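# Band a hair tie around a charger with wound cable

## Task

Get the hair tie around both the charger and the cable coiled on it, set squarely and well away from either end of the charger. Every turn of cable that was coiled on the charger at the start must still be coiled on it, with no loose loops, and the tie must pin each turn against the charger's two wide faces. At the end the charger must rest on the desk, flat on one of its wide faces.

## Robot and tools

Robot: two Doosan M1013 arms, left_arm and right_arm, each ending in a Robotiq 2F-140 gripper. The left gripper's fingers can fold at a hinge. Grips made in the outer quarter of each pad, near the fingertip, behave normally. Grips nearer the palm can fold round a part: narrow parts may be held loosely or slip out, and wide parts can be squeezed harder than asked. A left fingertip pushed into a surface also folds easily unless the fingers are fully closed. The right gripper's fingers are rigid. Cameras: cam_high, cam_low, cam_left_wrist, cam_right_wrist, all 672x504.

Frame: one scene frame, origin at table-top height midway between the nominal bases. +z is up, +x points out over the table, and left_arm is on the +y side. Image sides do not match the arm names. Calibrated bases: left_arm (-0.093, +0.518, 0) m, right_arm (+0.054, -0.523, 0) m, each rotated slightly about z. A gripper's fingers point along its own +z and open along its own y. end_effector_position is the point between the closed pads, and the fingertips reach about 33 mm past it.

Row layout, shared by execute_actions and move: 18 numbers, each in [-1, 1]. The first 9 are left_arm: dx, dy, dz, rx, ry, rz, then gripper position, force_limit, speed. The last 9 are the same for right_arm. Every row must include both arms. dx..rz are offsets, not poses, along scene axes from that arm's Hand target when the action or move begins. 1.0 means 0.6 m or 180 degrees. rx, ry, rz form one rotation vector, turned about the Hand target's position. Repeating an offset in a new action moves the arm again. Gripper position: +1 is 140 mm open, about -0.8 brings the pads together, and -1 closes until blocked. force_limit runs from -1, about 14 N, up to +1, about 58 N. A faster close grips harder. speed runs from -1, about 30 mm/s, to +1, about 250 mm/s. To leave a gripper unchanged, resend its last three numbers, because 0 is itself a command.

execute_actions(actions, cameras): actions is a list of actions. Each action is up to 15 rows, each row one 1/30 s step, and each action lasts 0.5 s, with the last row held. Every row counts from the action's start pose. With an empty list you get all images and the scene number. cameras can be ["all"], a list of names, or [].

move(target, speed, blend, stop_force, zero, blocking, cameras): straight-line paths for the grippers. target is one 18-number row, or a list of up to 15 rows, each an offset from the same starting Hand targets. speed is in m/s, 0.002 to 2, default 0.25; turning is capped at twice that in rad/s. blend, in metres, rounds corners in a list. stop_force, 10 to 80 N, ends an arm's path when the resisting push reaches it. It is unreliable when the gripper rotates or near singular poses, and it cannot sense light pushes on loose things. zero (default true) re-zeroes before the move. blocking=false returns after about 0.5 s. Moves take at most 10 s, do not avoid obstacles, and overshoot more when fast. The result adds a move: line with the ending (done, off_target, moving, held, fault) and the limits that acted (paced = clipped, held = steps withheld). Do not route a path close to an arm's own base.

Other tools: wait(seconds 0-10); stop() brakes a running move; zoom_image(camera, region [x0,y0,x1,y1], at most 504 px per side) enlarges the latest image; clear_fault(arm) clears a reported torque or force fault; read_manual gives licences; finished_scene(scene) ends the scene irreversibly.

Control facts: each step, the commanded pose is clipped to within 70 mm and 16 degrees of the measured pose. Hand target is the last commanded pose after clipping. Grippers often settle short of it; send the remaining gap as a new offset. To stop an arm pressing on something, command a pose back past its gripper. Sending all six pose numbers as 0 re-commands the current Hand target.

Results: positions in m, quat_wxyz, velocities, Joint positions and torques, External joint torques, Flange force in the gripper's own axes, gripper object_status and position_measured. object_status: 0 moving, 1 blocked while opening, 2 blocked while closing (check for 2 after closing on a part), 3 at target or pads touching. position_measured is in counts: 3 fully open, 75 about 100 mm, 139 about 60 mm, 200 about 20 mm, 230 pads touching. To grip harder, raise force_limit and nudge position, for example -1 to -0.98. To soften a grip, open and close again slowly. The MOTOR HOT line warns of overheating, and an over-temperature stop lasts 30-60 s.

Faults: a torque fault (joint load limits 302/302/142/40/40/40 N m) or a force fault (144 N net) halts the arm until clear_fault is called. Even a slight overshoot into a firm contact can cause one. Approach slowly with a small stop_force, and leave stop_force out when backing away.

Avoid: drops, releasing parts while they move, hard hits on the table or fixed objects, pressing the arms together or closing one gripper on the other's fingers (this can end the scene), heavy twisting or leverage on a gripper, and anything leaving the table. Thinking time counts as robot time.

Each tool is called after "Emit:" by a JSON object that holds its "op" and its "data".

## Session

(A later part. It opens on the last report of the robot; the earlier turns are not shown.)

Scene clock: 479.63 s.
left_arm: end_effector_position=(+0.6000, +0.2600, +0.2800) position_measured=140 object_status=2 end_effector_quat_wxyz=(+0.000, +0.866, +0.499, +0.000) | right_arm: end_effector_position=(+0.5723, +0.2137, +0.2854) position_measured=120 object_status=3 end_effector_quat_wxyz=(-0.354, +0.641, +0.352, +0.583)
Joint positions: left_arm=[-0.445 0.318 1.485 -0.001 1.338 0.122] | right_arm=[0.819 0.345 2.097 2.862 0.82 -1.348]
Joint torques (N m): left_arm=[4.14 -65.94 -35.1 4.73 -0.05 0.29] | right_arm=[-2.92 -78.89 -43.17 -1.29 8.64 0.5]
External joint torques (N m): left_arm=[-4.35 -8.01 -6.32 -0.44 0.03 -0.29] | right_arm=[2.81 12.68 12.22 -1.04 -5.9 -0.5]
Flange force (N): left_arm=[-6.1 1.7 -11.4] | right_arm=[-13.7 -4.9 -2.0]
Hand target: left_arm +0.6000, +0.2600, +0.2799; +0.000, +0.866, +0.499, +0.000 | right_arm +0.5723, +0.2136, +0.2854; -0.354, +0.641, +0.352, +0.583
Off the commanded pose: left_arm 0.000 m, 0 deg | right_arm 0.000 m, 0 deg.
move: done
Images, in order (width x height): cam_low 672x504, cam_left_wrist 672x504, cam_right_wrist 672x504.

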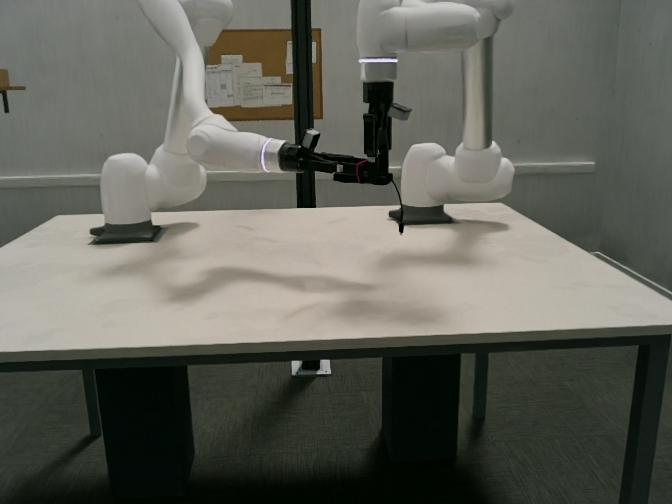

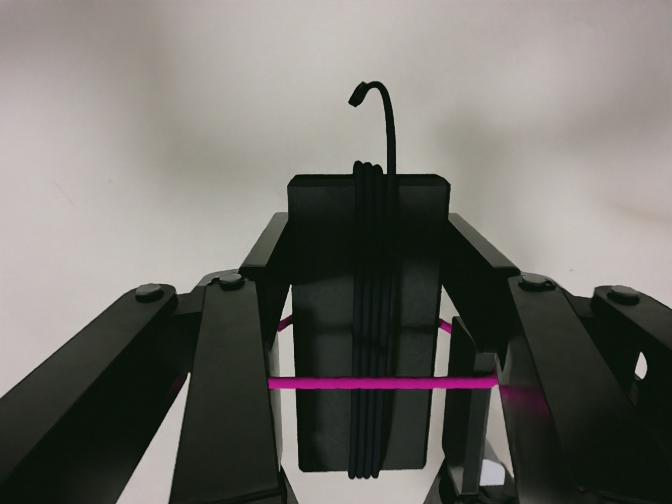

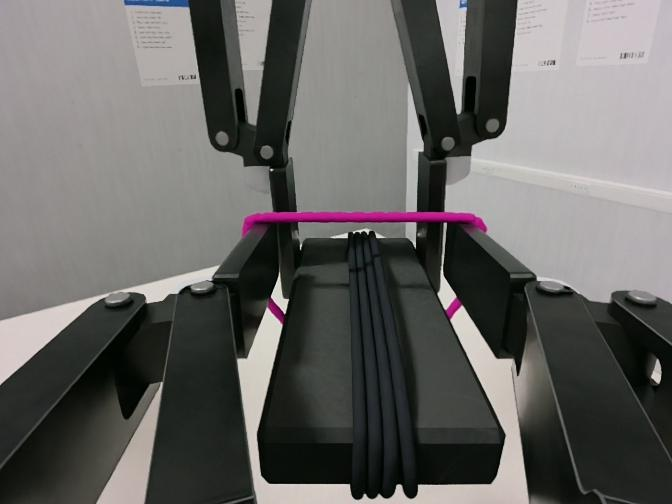

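Emit:
{"op": "move", "data": {"target": [0,0,0,0,0,0,-0.98,1,-1, 0,0,0,0,0,0,-0.466,-1,-1], "speed": 0.04, "cameras": ["cam_left_wrist","cam_right_wrist","cam_low"]}}

Emit:
{"op": "zoom_image", "data": {"camera": "cam_right_wrist", "region": [220, 120, 500, 400]}}

Emit:
{"op": "zoom_image", "data": {"camera": "cam_low", "region": [290, 130, 420, 220]}}

Emit:
{"op": "zoom_image", "data": {"camera": "cam_left_wrist", "region": [260, 220, 480, 504]}}

Scene clock: 488.17 s.
left_arm: end_effector_position=(+0.6000, +0.2600, +0.2799) position_measured=140 object_status=2 end_effector_quat_wxyz=(+0.000, +0.866, +0.499, +0.000) | right_arm: end_effector_position=(+0.5723, +0.2136, +0.2854) position_measured=188 object_status=0 end_effector_quat_wxyz=(-0.354, +0.641, +0.352, +0.583)
Joint positions: left_arm=[-0.445 0.318 1.485 -0.001 1.338 0.122] | right_arm=[0.819 0.345 2.097 2.862 0.82 -1.348]
Joint torques (N m): left_arm=[3.59 -71.45 -38.68 4.21 0.22 0.42] | right_arm=[-3.27 -72.74 -38.6 -1.43 6.28 0.42]
External joint torques (N m): left_arm=[-3.88 -2.57 -2.59 0.07 -0.23 -0.42] | right_arm=[3.39 6.5 7.68 -0.91 -3.53 -0.42]
Flange force (N): left_arm=[-5.6 2.1 -4.0] | right_arm=[-7.0 -5.7 -2.8]
Hand target: left_arm +0.6000, +0.2600, +0.2799; +0.000, +0.866, +0.499, +0.000 | right_arm +0.5723, +0.2136, +0.2854; -0.354, +0.641, +0.352, +0.583
Off the commanded pose: left_arm 0.000 m, 0 deg | right_arm 0.000 m, 0 deg.
move: done
Images, in order (width x height): cam_low 672x504, cam_left_wrist 672x504, cam_right_wrist 672x504.

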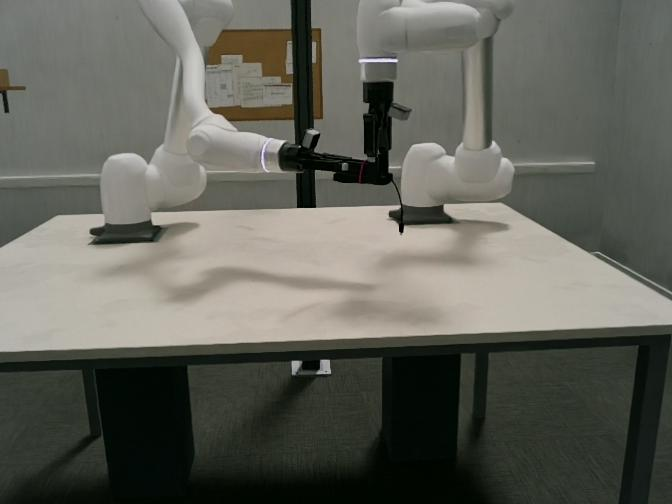

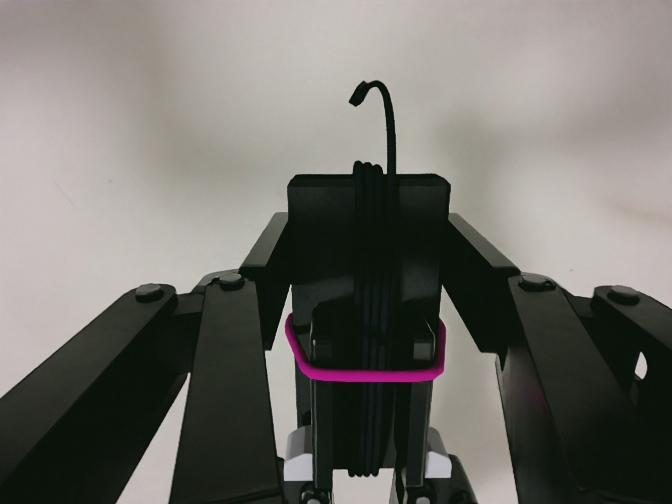

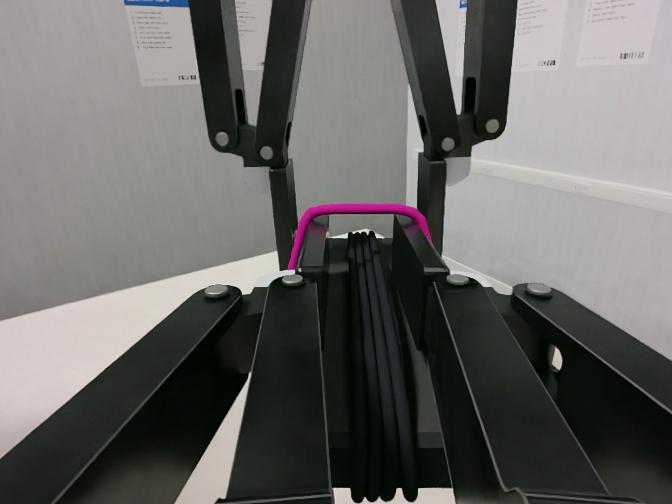

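Scaled by 1.800 from the camera's 672x504 image, which has a finer 960x720 frame.

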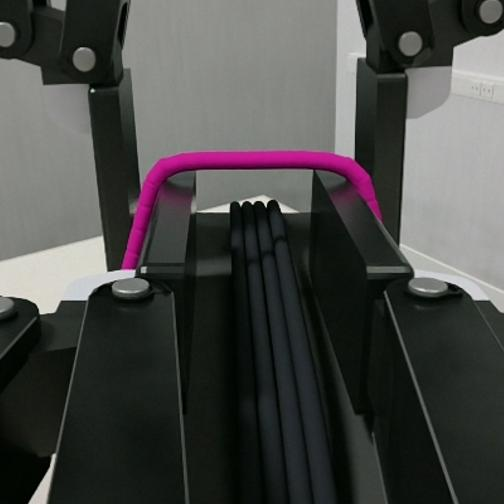

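Scaled by 3.877 from the camera's 672x504 image, which has a finer 960x720 frame.

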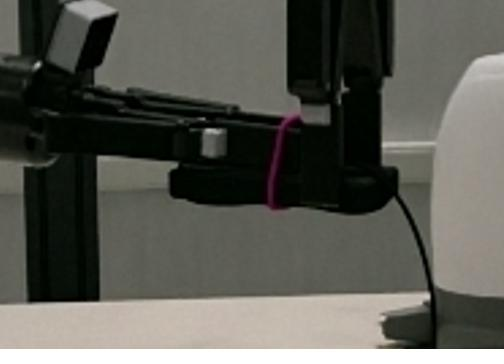

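Scaled by 1.775 from the camera's 672x504 image, which has a finer 960x720 frame.

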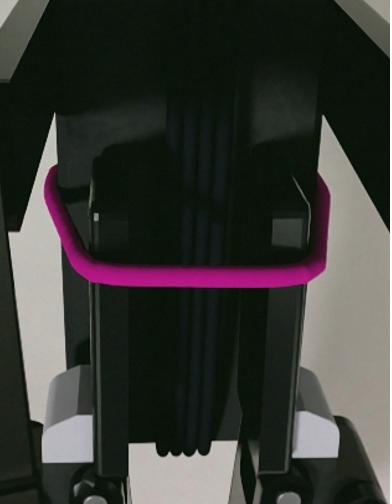

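Emit:
{"op": "move", "data": {"target": [0,0,0,0,0,0,-0.98,1,-1, -0.00325,-0.00563,0.0252,-0.1636,0.0944,0,-0.466,-1,-1], "speed": 0.08, "cameras": ["cam_left_wrist","cam_right_wrist","cam_low"]}}

Emit:
{"op": "zoom_image", "data": {"camera": "cam_low", "region": [290, 130, 420, 220]}}

Emit:
{"op": "zoom_image", "data": {"camera": "cam_left_wrist", "region": [260, 220, 480, 504]}}

Scene clock: 504.70 s.
left_arm: end_effector_position=(+0.6000, +0.2600, +0.2799) position_measured=140 object_status=2 end_effector_quat_wxyz=(+0.000, +0.866, +0.499, +0.000) | right_arm: end_effector_position=(+0.5704, +0.2103, +0.3005) position_measured=188 object_status=3 end_effector_quat_wxyz=(-0.228, +0.788, +0.433, +0.375)
Joint positions: left_arm=[-0.445 0.318 1.485 -0.001 1.338 0.122] | right_arm=[0.84 0.221 1.818 0.624 0.248 0.892]
Joint torques (N m): left_arm=[4.62 -78.13 -44.12 4.26 0.21 0.35] | right_arm=[-3.14 -62.38 -41.69 3.82 -1.24 0.45]
External joint torques (N m): left_arm=[-4.3 3.99 2.94 0.02 -0.22 -0.35] | right_arm=[3.1 -1.45 0.65 -0.32 -0.44 -0.46]
Flange force (N): left_arm=[-6.3 0.6 5.8] | right_arm=[0.0 0.0 0.0]
Hand target: left_arm +0.6000, +0.2600, +0.2799; +0.000, +0.866, +0.499, +0.000 | right_arm +0.5704, +0.2103, +0.3005; -0.228, +0.788, +0.433, +0.375
Off the commanded pose: left_arm 0.000 m, 0 deg | right_arm 0.000 m, 0 deg.
move: done
Images, in order (width x height): cam_low 672x504, cam_left_wrist 672x504, cam_right_wrist 672x504.

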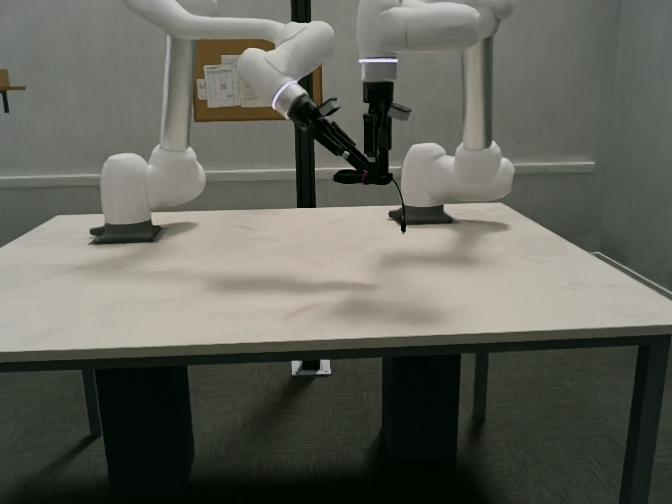

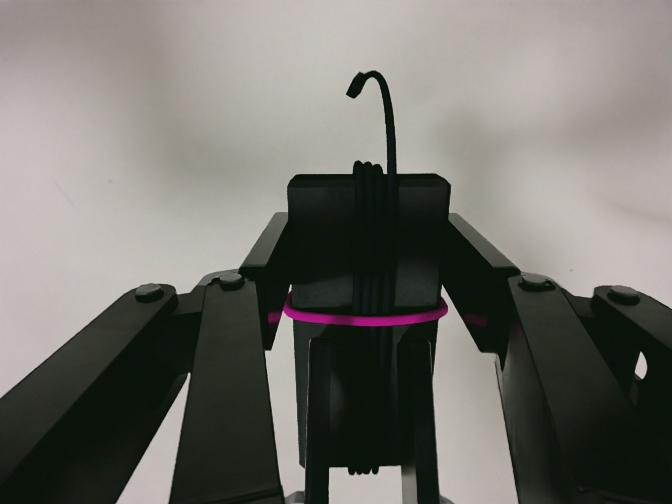

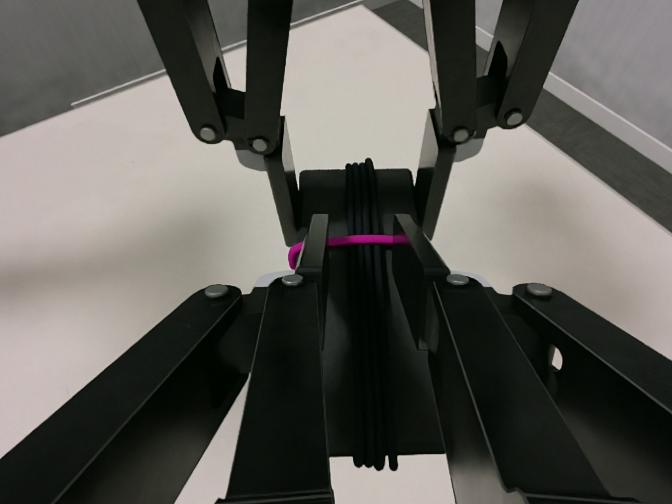

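Scaled by 3.877 from the camera's 672x504 image, which has a finer 960x720 frame.

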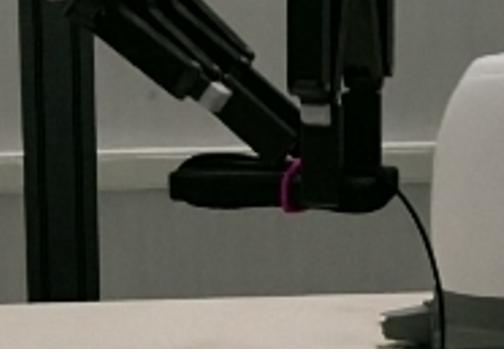

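Scaled by 1.775 from the camera's 672x504 image, which has a finer 960x720 frame.

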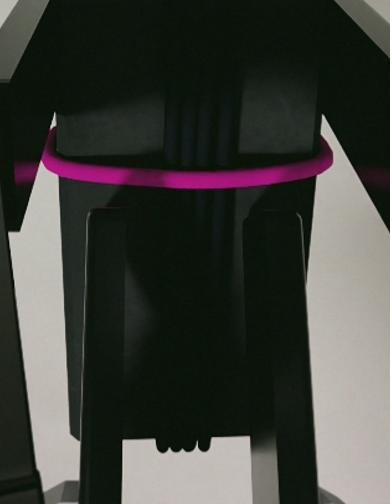

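Emit:
{"op": "move", "data": {"target": [[0,0,0,0,0,0,-0.98,1,-1, 0,0,0.0667,0,0,0,-0.466,-1,-1],[0,0,0,0,0,0,-0.98,1,-1, -0.1,-0.1732,0.15,0,0,0,-0.466,-1,-1]], "speed": [0.06,0.15], "blend": [0.01,0], "cameras": ["cam_left_wrist","cam_right_wrist","cam_low"]}}

Emit:
{"op": "zoom_image", "data": {"camera": "cam_low", "region": [310, 140, 420, 220]}}

Emit:
{"op": "zoom_image", "data": {"camera": "cam_left_wrist", "region": [260, 150, 480, 504]}}

Emit:
{"op": "zoom_image", "data": {"camera": "cam_right_wrist", "region": [250, 120, 470, 330]}}

Scene clock: 515.77 s.
left_arm: end_effector_position=(+0.6000, +0.2600, +0.2799) position_measured=140 object_status=2 end_effector_quat_wxyz=(+0.000, +0.866, +0.499, +0.000) | right_arm: end_effector_position=(+0.5104, +0.1064, +0.3905) position_measured=188 object_status=3 end_effector_quat_wxyz=(-0.228, +0.788, +0.433, +0.375)
Joint positions: left_arm=[-0.445 0.318 1.485 -0.001 1.338 0.122] | right_arm=[0.798 -0.023 1.916 0.477 0.393 1.03]
Joint torques (N m): left_arm=[4.57 -78.52 -44.12 4.25 0.12 0.34] | right_arm=[-2.91 -39.53 -43.52 4.48 -1.49 0.43]
External joint torques (N m): left_arm=[-4.52 4.36 2.78 0.04 -0.14 -0.34] | right_arm=[2.93 -1.05 0.53 -0.35 -0.38 -0.43]
Flange force (N): left_arm=[-6.4 1.6 5.6] | right_arm=[-1.9 -5.5 -0.4]
Hand target: left_arm +0.6000, +0.2600, +0.2799; +0.000, +0.866, +0.499, +0.000 | right_arm +0.5104, +0.1063, +0.3905; -0.228, +0.788, +0.433, +0.375
Off the commanded pose: left_arm 0.000 m, 0 deg | right_arm 0.000 m, 0 deg.
move: done
Images, in order (width x height): cam_low 672x504, cam_left_wrist 672x504, cam_right_wrist 672x504.

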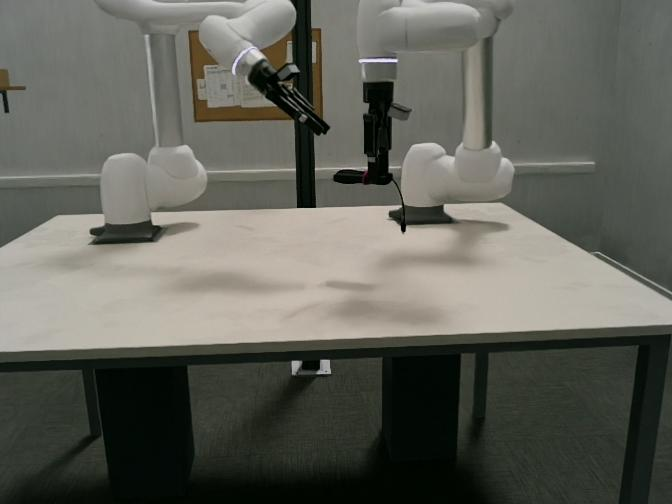

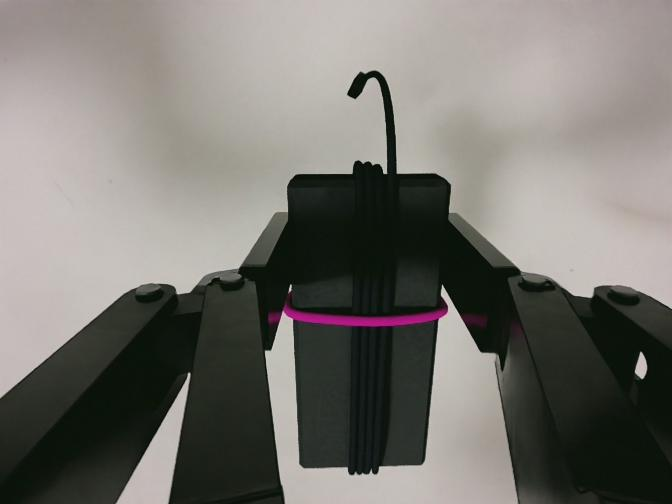

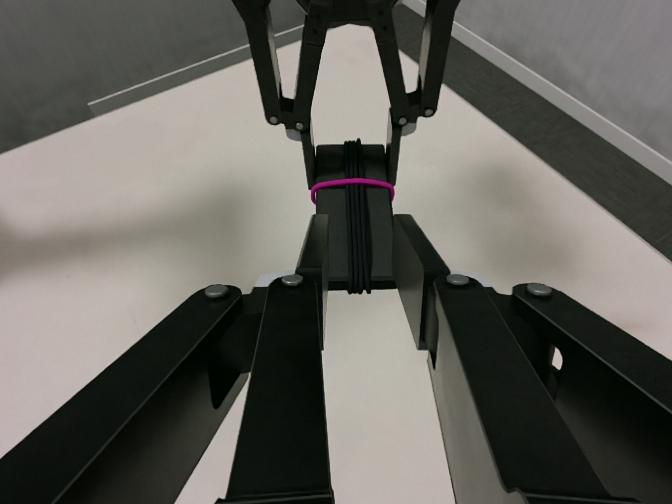

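Scaled by 4.582 from the camera's 672x504 image, which has a finer 960x720 frame.

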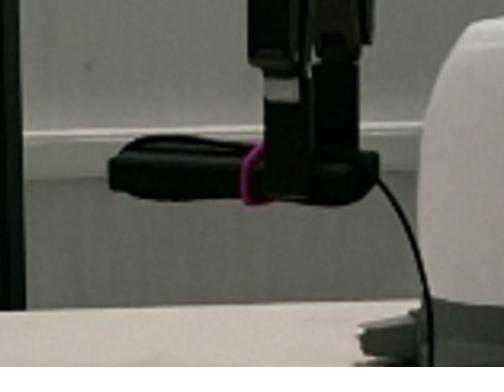

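Scaled by 1.424 from the camera's 672x504 image, which has a finer 960x720 frame.

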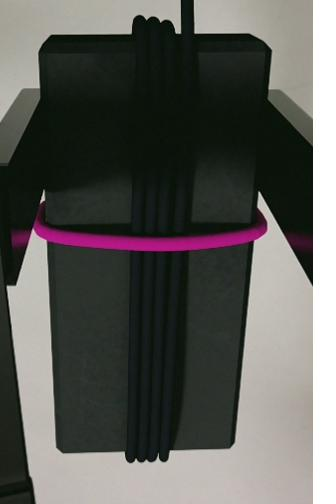

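Scaled by 2.291 from the camera's 672x504 image, which has a finer 960x720 frame.

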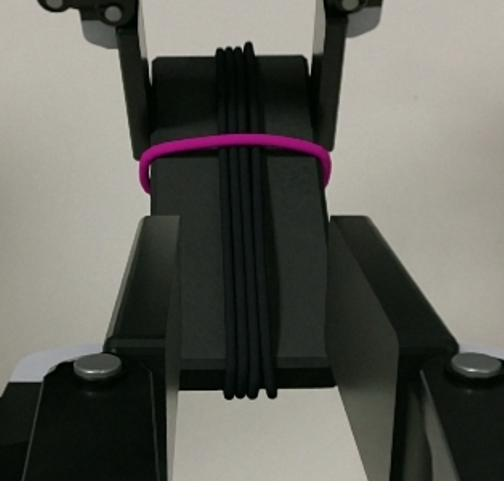

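Emit:
{"op": "move", "data": {"target": [[0,0,-0.2167,0,0,0,-0.98,1,-1, -0.1,-0.1732,0,0,0,0,-0.466,-1,-1],[-0.0333,-0.0577,-0.3867,0,0,0,-0.98,1,-1, -0.1,-0.1732,0,0,0,0,-0.466,-1,-1]], "speed": [0.15,0.08], "blend": [0.02,0], "cameras": ["cam_left_wrist","cam_low"]}}

Emit:
{"op": "move", "data": {"target": [0,0,-0.0133,0,0,0,-0.98,1,-1, 0,0,0,0,0,0,-0.466,-1,-1], "speed": 0.003, "stop_force": 10, "cameras": ["cam_left_wrist","cam_low"]}}

Emit:
{"op": "zoom_image", "data": {"camera": "cam_low", "region": [290, 200, 430, 300]}}

Scene clock: 533.40 s.
left_arm: end_effector_position=(+0.5800, +0.2253, +0.0479) position_measured=140 object_status=2 end_effector_quat_wxyz=(+0.000, +0.866, +0.499, +0.000) | right_arm: end_effector_position=(+0.4504, +0.0024, +0.3905) position_measured=188 object_status=3 end_effector_quat_wxyz=(-0.228, +0.788, +0.433, +0.375)
Joint positions: left_arm=[-0.499 0.466 1.728 -0.001 0.948 0.068] | right_arm=[0.731 -0.224 2.089 0.549 0.449 0.928]
Joint torques (N m): left_arm=[4.16 -85.86 -36.76 3.54 0.13 0.35] | right_arm=[-2.78 -19.65 -44.12 4.5 -1.3 0.42]
External joint torques (N m): left_arm=[-4.51 4.14 2.08 0.06 -0.15 -0.34] | right_arm=[2.7 -0.33 0.82 -0.34 -0.44 -0.43]
Flange force (N): left_arm=[-6.5 1.4 5.6] | right_arm=[0.0 0.0 0.0]
Hand target: left_arm +0.5800, +0.2253, +0.0479; +0.000, +0.866, +0.499, +0.000 | right_arm +0.4504, +0.0024, +0.3905; -0.228, +0.788, +0.433, +0.375
Off the commanded pose: left_arm 0.000 m, 0 deg | right_arm 0.000 m, 0 deg.
move: done
Images, in order (width x height): cam_low 672x504, cam_left_wrist 672x504.

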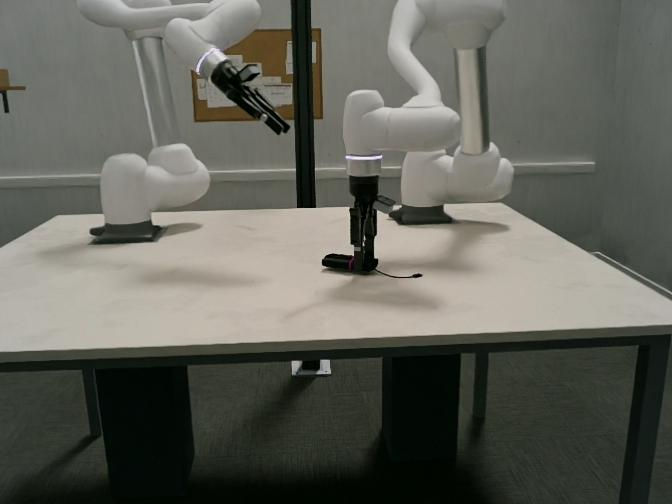

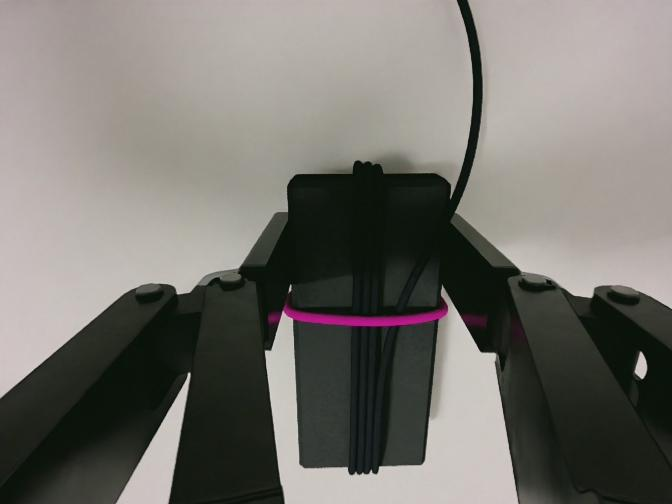

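Scene clock: 536.70 s.
left_arm: end_effector_position=(+0.5800, +0.2253, +0.0399) position_measured=140 object_status=2 end_effector_quat_wxyz=(+0.000, +0.866, +0.499, +0.000) | right_arm: end_effector_position=(+0.4504, +0.0024, +0.3905) position_measured=188 object_status=3 end_effector_quat_wxyz=(-0.228, +0.788, +0.433, +0.375)
Joint positions: left_arm=[-0.499 0.473 1.733 -0.001 0.935 0.068] | right_arm=[0.731 -0.224 2.089 0.549 0.449 0.928]
Joint torques (N m): left_arm=[4.36 -78.58 -31.94 3.68 0.09 0.34] | right_arm=[-3.15 -19.37 -44.11 4.51 -1.28 0.39]
External joint torques (N m): left_arm=[-4.29 -3.81 -2.53 -0.11 -0.12 -0.34] | right_arm=[3.17 -0.81 0.8 -0.35 -0.46 -0.39]
Flange force (N): left_arm=[-6.3 0.7 -5.1] | right_arm=[0.0 0.0 0.0]
Hand target: left_arm +0.5800, +0.2253, +0.0399; +0.000, +0.866, +0.499, +0.000 | right_arm +0.4504, +0.0024, +0.3905; -0.228, +0.788, +0.433, +0.375
Off the commanded pose: left_arm 0.000 m, 0 deg | right_arm 0.000 m, 0 deg.
move: contact (left_arm)
Images, in order (width x height): cam_low 672x504, cam_left_wrist 672x504.

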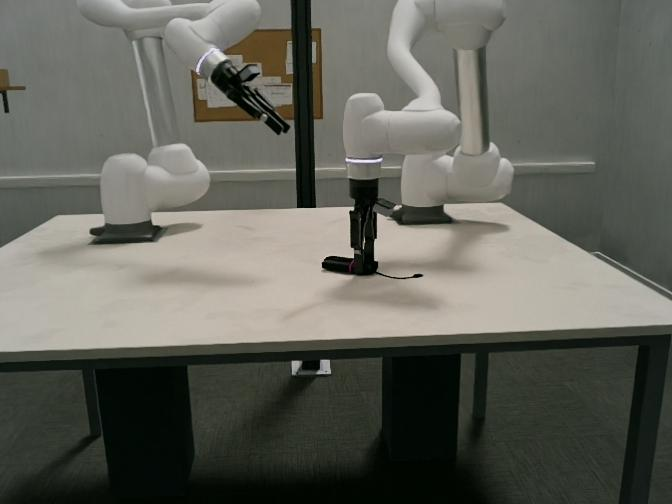

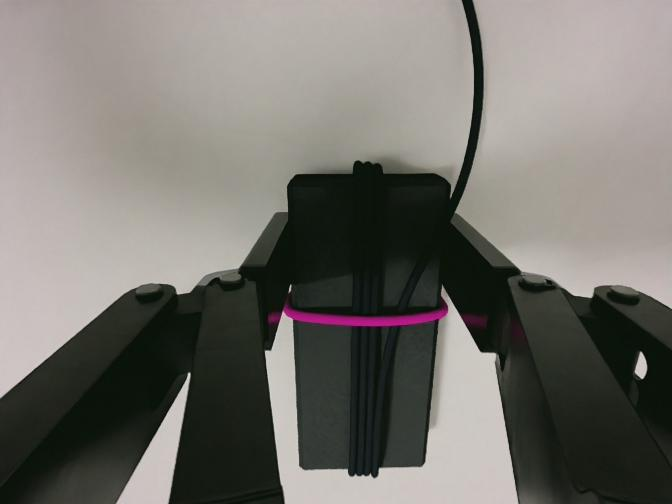

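Scaled by 3.600 from the camera's 672x504 image, which has a finer 960x720 frame.

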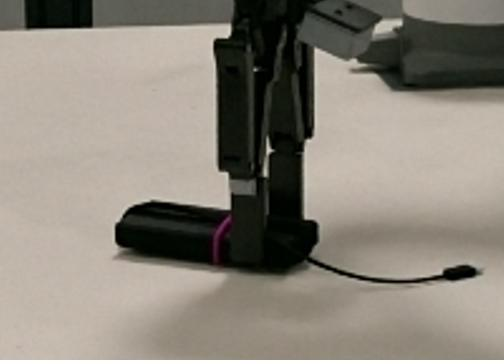

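Emit:
{"op": "move", "data": {"target": [[0,0,0.0005,0,0,0,0.2,0,-1, 0,0,0,0,0,0,-0.466,-1,-1],[0,0,0.25,0,0,0,0.2,0,-1, 0,0,0,0,0,0,-0.466,-1,-1]], "speed": [0.05,0.12], "cameras": ["cam_left_wrist","cam_low","cam_high"]}}

Emit:
{"op": "zoom_image", "data": {"camera": "cam_low", "region": [300, 230, 440, 300]}}

Emit:
{"op": "zoom_image", "data": {"camera": "cam_left_wrist", "region": [260, 80, 500, 360]}}

Scene clock: 563.10 s.
left_arm: end_effector_position=(+0.5800, +0.2253, +0.1900) position_measured=104 object_status=3 end_effector_quat_wxyz=(+0.000, +0.866, +0.499, +0.000) | right_arm: end_effector_position=(+0.4504, +0.0024, +0.3905) position_measured=188 object_status=3 end_effector_quat_wxyz=(-0.228, +0.788, +0.433, +0.375)
Joint positions: left_arm=[-0.499 0.354 1.605 -0.001 1.182 0.068] | right_arm=[0.731 -0.224 2.089 0.549 0.449 0.928]
Joint torques (N m): left_arm=[4.91 -77.41 -40.32 4.07 0.11 0.44] | right_arm=[-3.29 -19.55 -44.07 4.51 -1.29 0.43]
External joint torques (N m): left_arm=[-4.84 1.54 0.78 0.04 -0.13 -0.44] | right_arm=[3.38 -0.59 0.8 -0.36 -0.44 -0.43]
Flange force (N): left_arm=[-7.1 1.1 2.0] | right_arm=[0.0 0.0 0.0]
Hand target: left_arm +0.5800, +0.2253, +0.1899; +0.000, +0.866, +0.499, +0.000 | right_arm +0.4504, +0.0024, +0.3905; -0.228, +0.788, +0.433, +0.375
Off the commanded pose: left_arm 0.000 m, 0 deg | right_arm 0.000 m, 0 deg.
move: done
Images, in order (width x height): cam_high 672x504, cam_low 672x504, cam_left_wrist 672x504.

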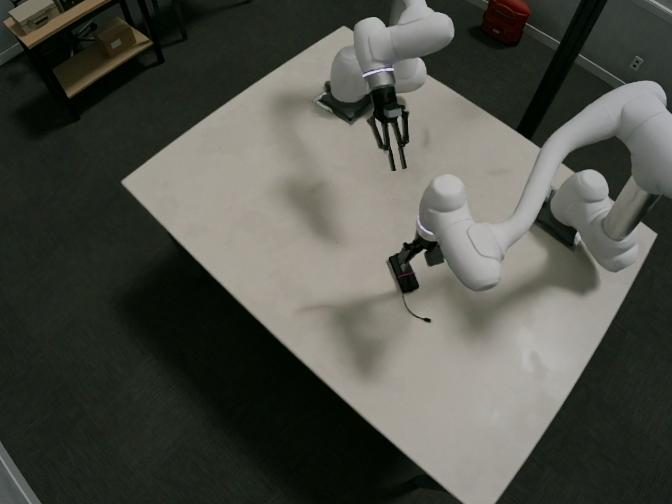

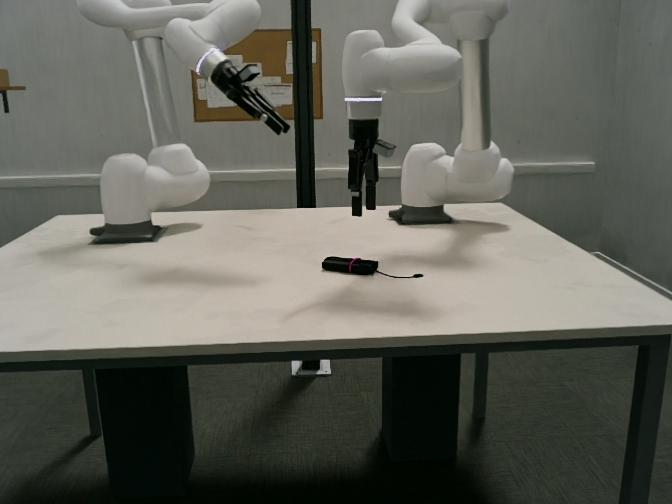

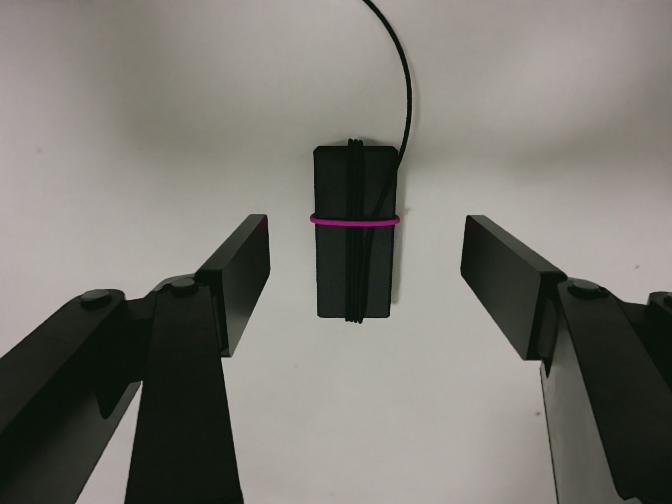

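Scaled by 3.600 from the camera's 672x504 image, which has a finer 960x720 frame.

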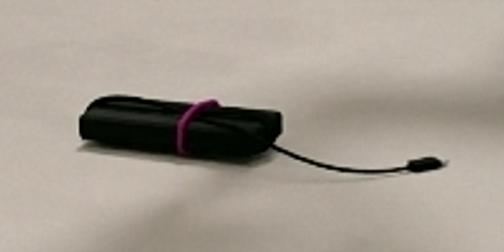

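Scaled by 1.800 from the camera's 672x504 image, which has a finer 960x720 frame.

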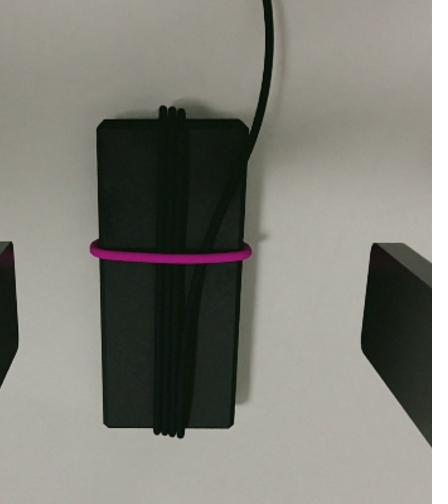

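Emit:
{"op": "move", "data": {"target": [[0.1083,0.0567,-0.15,0,0,0,-0.414,0,-1, 0,0,0,0,0,0,-0.466,-1,-1],[0.1083,0.0567,-0.2525,0,0,0,-0.414,0,-1, 0,0,0,0,0,0,-0.466,-1,-1]], "speed": [0.12,0.05], "cameras": ["cam_left_wrist","cam_low"]}}

Emit:
{"op": "zoom_image", "data": {"camera": "cam_low", "region": [300, 220, 450, 300]}}

Scene clock: 591.57 s.
left_arm: end_effector_position=(+0.6450, +0.2594, +0.0384) position_measured=181 object_status=3 end_effector_quat_wxyz=(+0.000, +0.866, +0.499, +0.000) | right_arm: end_effector_position=(+0.4504, +0.0024, +0.3905) position_measured=188 object_status=3 end_effector_quat_wxyz=(-0.228, +0.788, +0.433, +0.375)
Joint positions: left_arm=[-0.423 0.539 1.628 -0.001 0.974 0.144] | right_arm=[0.731 -0.224 2.089 0.549 0.449 0.928]
Joint torques (N m): left_arm=[4.53 -90.51 -36.03 3.61 0.17 0.29] | right_arm=[-3.07 -19.42 -43.99 4.47 -1.35 0.46]
External joint torques (N m): left_arm=[-5.05 1.38 0.76 0.04 -0.18 -0.29] | right_arm=[3.02 -0.7 0.64 -0.31 -0.39 -0.46]
Flange force (N): left_arm=[-6.8 1.0 2.0] | right_arm=[0.0 0.0 0.0]
Hand target: left_arm +0.6450, +0.2593, +0.0384; +0.000, +0.866, +0.499, +0.000 | right_arm +0.4504, +0.0024, +0.3905; -0.228, +0.788, +0.433, +0.375
Off the commanded pose: left_arm 0.000 m, 0 deg | right_arm 0.000 m, 0 deg.
move: done
Images, in order (width x height): cam_low 672x504, cam_left_wrist 672x504.

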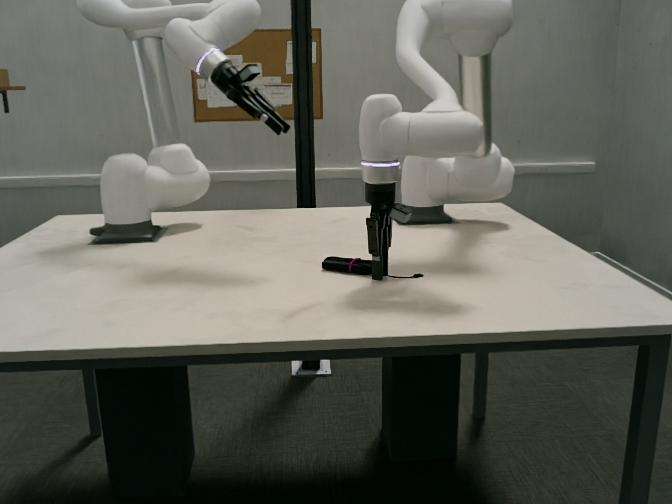

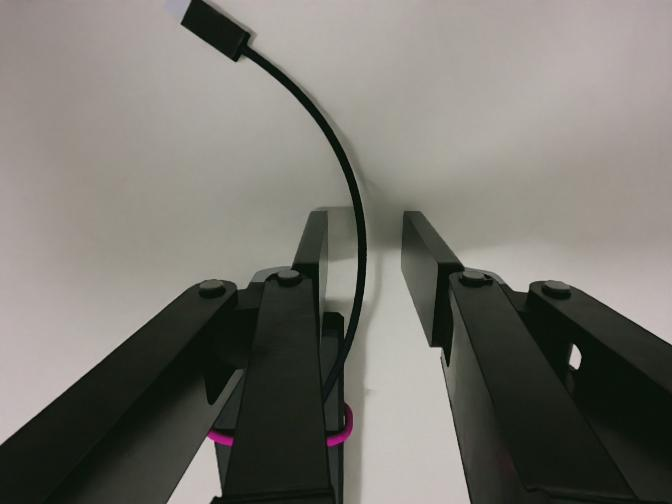

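Scaled by 3.360 from the camera's 672x504 image, which has a finer 960x720 frame.

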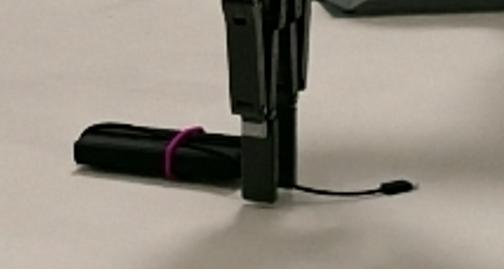

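Emit:
{"op": "move", "data": {"target": [[0,0,0,0,0,0,-1,-1,-1, 0,0,0,0,0,0,-0.466,-1,-1],[0,0,0.025,0,0,0,-1,-1,-1, 0,0,0,0,0,0,-0.466,-1,-1],[-0.0491,0.0283,0.025,0,0,0,-1,-1,-1, 0,0,0,0,0,0,-0.466,-1,-1],[-0.0491,0.0283,0.001,0,0,0,-1,-1,-1, 0,0,0,0,0,0,-0.466,-1,-1]], "speed": 0.05, "cameras": ["cam_left_wrist","cam_low"]}}

Emit:
{"op": "zoom_image", "data": {"camera": "cam_low", "region": [300, 220, 450, 300]}}

Emit:
{"op": "zoom_image", "data": {"camera": "cam_left_wrist", "region": [200, 180, 500, 504]}}

Scene clock: 600.57 s.
left_arm: end_effector_position=(+0.6155, +0.2763, +0.0390) position_measured=225 object_status=2 end_effector_quat_wxyz=(+0.000, +0.866, +0.499, +0.000) | right_arm: end_effector_position=(+0.4504, +0.0024, +0.3905) position_measured=188 object_status=3 end_effector_quat_wxyz=(-0.228, +0.788, +0.433, +0.375)
Joint positions: left_arm=[-0.417 0.494 1.702 -0.001 0.946 0.151] | right_arm=[0.731 -0.224 2.089 0.549 0.449 0.928]
Joint torques (N m): left_arm=[4.26 -85.35 -35.22 3.68 0.12 0.39] | right_arm=[-3.12 -19.46 -43.92 4.53 -1.3 0.43]
External joint torques (N m): left_arm=[-4.77 1.49 0.76 -0.12 -0.14 -0.39] | right_arm=[3.04 -0.59 0.64 -0.38 -0.43 -0.43]
Flange force (N): left_arm=[-6.8 1.2 2.1] | right_arm=[0.0 0.0 0.0]
Hand target: left_arm +0.6156, +0.2763, +0.0390; +0.000, +0.866, +0.499, +0.000 | right_arm +0.4504, +0.0024, +0.3905; -0.228, +0.788, +0.433, +0.375
Off the commanded pose: left_arm 0.000 m, 0 deg | right_arm 0.000 m, 0 deg.
move: done
Images, in order (width x height): cam_low 672x504, cam_left_wrist 672x504.

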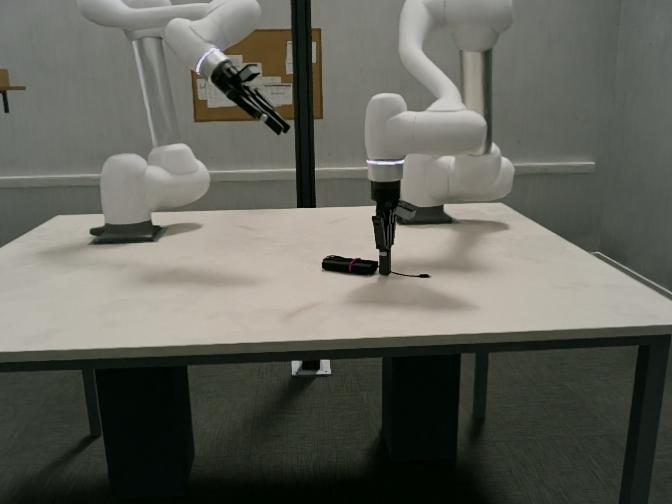

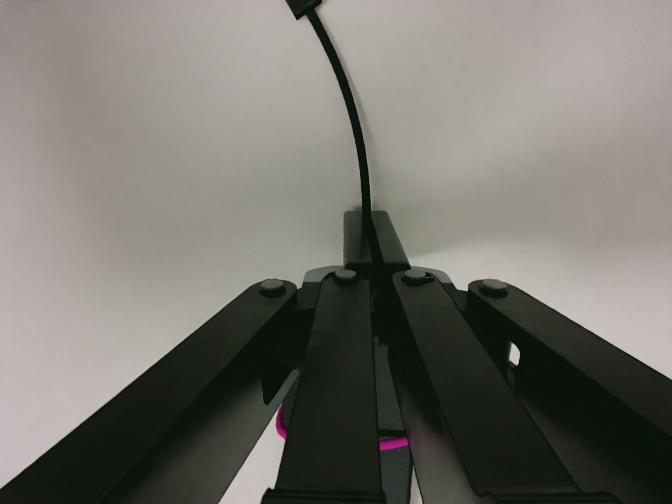

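Scaled by 3.360 from the camera's 672x504 image, which has a finer 960x720 frame.

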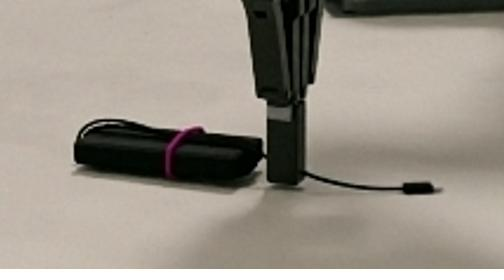

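Scaled by 1.556 from the camera's 672x504 image, which has a finer 960x720 frame.

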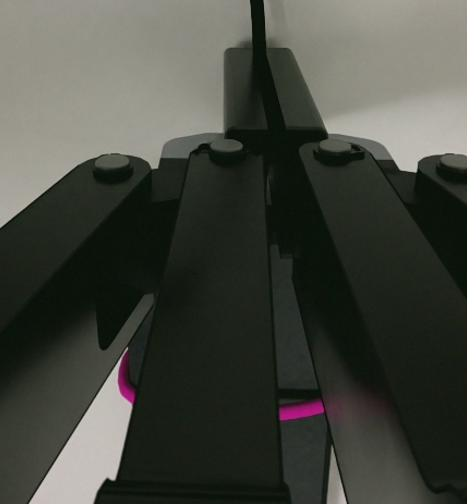

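Emit:
{"op": "move", "data": {"target": [[0.0025,0.0043,0,0,0,0,-1,-1,-1, 0,0,0,0,0,0,-0.466,-1,-1],[0.0025,0.0043,0,0,0,0,-0.414,-1,-1, 0,0,0,0,0,0,-0.466,-1,-1],[0.0025,0.0043,0.1,0,0,0,-0.414,-1,-1, 0,0,0,0,0,0,-0.466,-1,-1],[-0.06,-0.05,0.2517,0,0,0,-0.414,-1,-1, 0,0,0,0,0,0,-0.466,-1,-1]], "speed": [0.02,0.03,0.06,0.12], "cameras": ["cam_left_wrist","cam_low"]}}

Emit:
{"op": "zoom_image", "data": {"camera": "cam_low", "region": [300, 220, 450, 300]}}

Emit:
{"op": "zoom_image", "data": {"camera": "cam_left_wrist", "region": [260, 80, 500, 360]}}

Scene clock: 615.13 s.
left_arm: end_effector_position=(+0.5796, +0.2463, +0.1901) position_measured=181 object_status=3 end_effector_quat_wxyz=(+0.000, +0.866, +0.499, +0.000) | right_arm: end_effector_position=(+0.4504, +0.0024, +0.3905) position_measured=188 object_status=3 end_effector_quat_wxyz=(-0.228, +0.788, +0.433, +0.375)
Joint positions: left_arm=[-0.473 0.341 1.623 -0.001 1.177 0.094] | right_arm=[0.731 -0.224 2.089 0.549 0.449 0.928]
Joint torques (N m): left_arm=[4.34 -76.57 -40.46 4.07 0.08 0.38] | right_arm=[-3.33 -19.43 -44.05 4.51 -1.31 0.46]
External joint torques (N m): left_arm=[-4.31 2.07 1.25 0 -0.09 -0.38] | right_arm=[3.41 -0.77 0.73 -0.35 -0.42 -0.46]
Flange force (N): left_arm=[-6.4 1.0 2.8] | right_arm=[0.0 0.0 0.0]
Hand target: left_arm +0.5796, +0.2463, +0.1901; +0.000, +0.866, +0.499, +0.000 | right_arm +0.4504, +0.0024, +0.3905; -0.228, +0.788, +0.433, +0.375
Off the commanded pose: left_arm 0.000 m, 0 deg | right_arm 0.000 m, 0 deg.
move: done
Images, in order (width x height): cam_low 672x504, cam_left_wrist 672x504.

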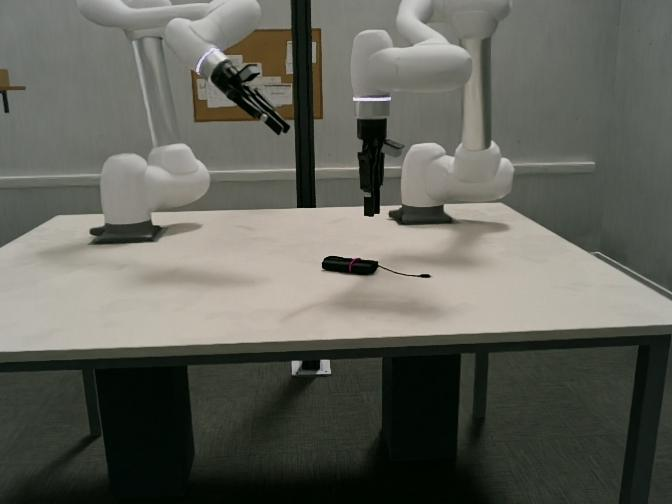

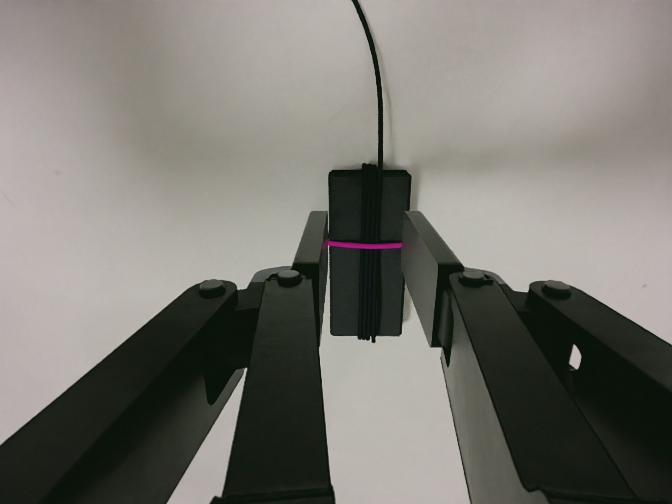

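Scaled by 3.360 from the camera's 672x504 image, which has a finer 960x720 frame.

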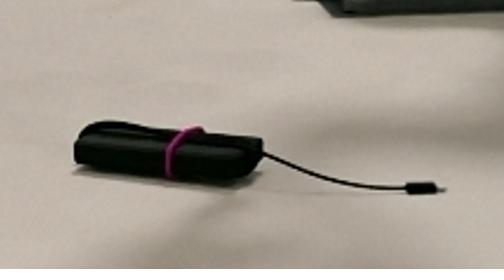

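Scaled by 1.800 from the camera's 672x504 image, which has a finer 960x720 frame.

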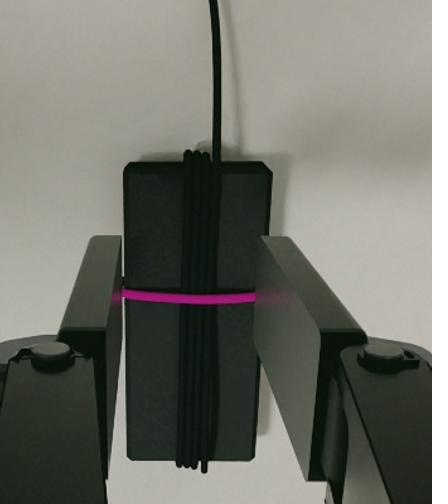

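Emit:
{"op": "finished_scene", "data": {"scene": 2}}

The scene is finished: the task was done.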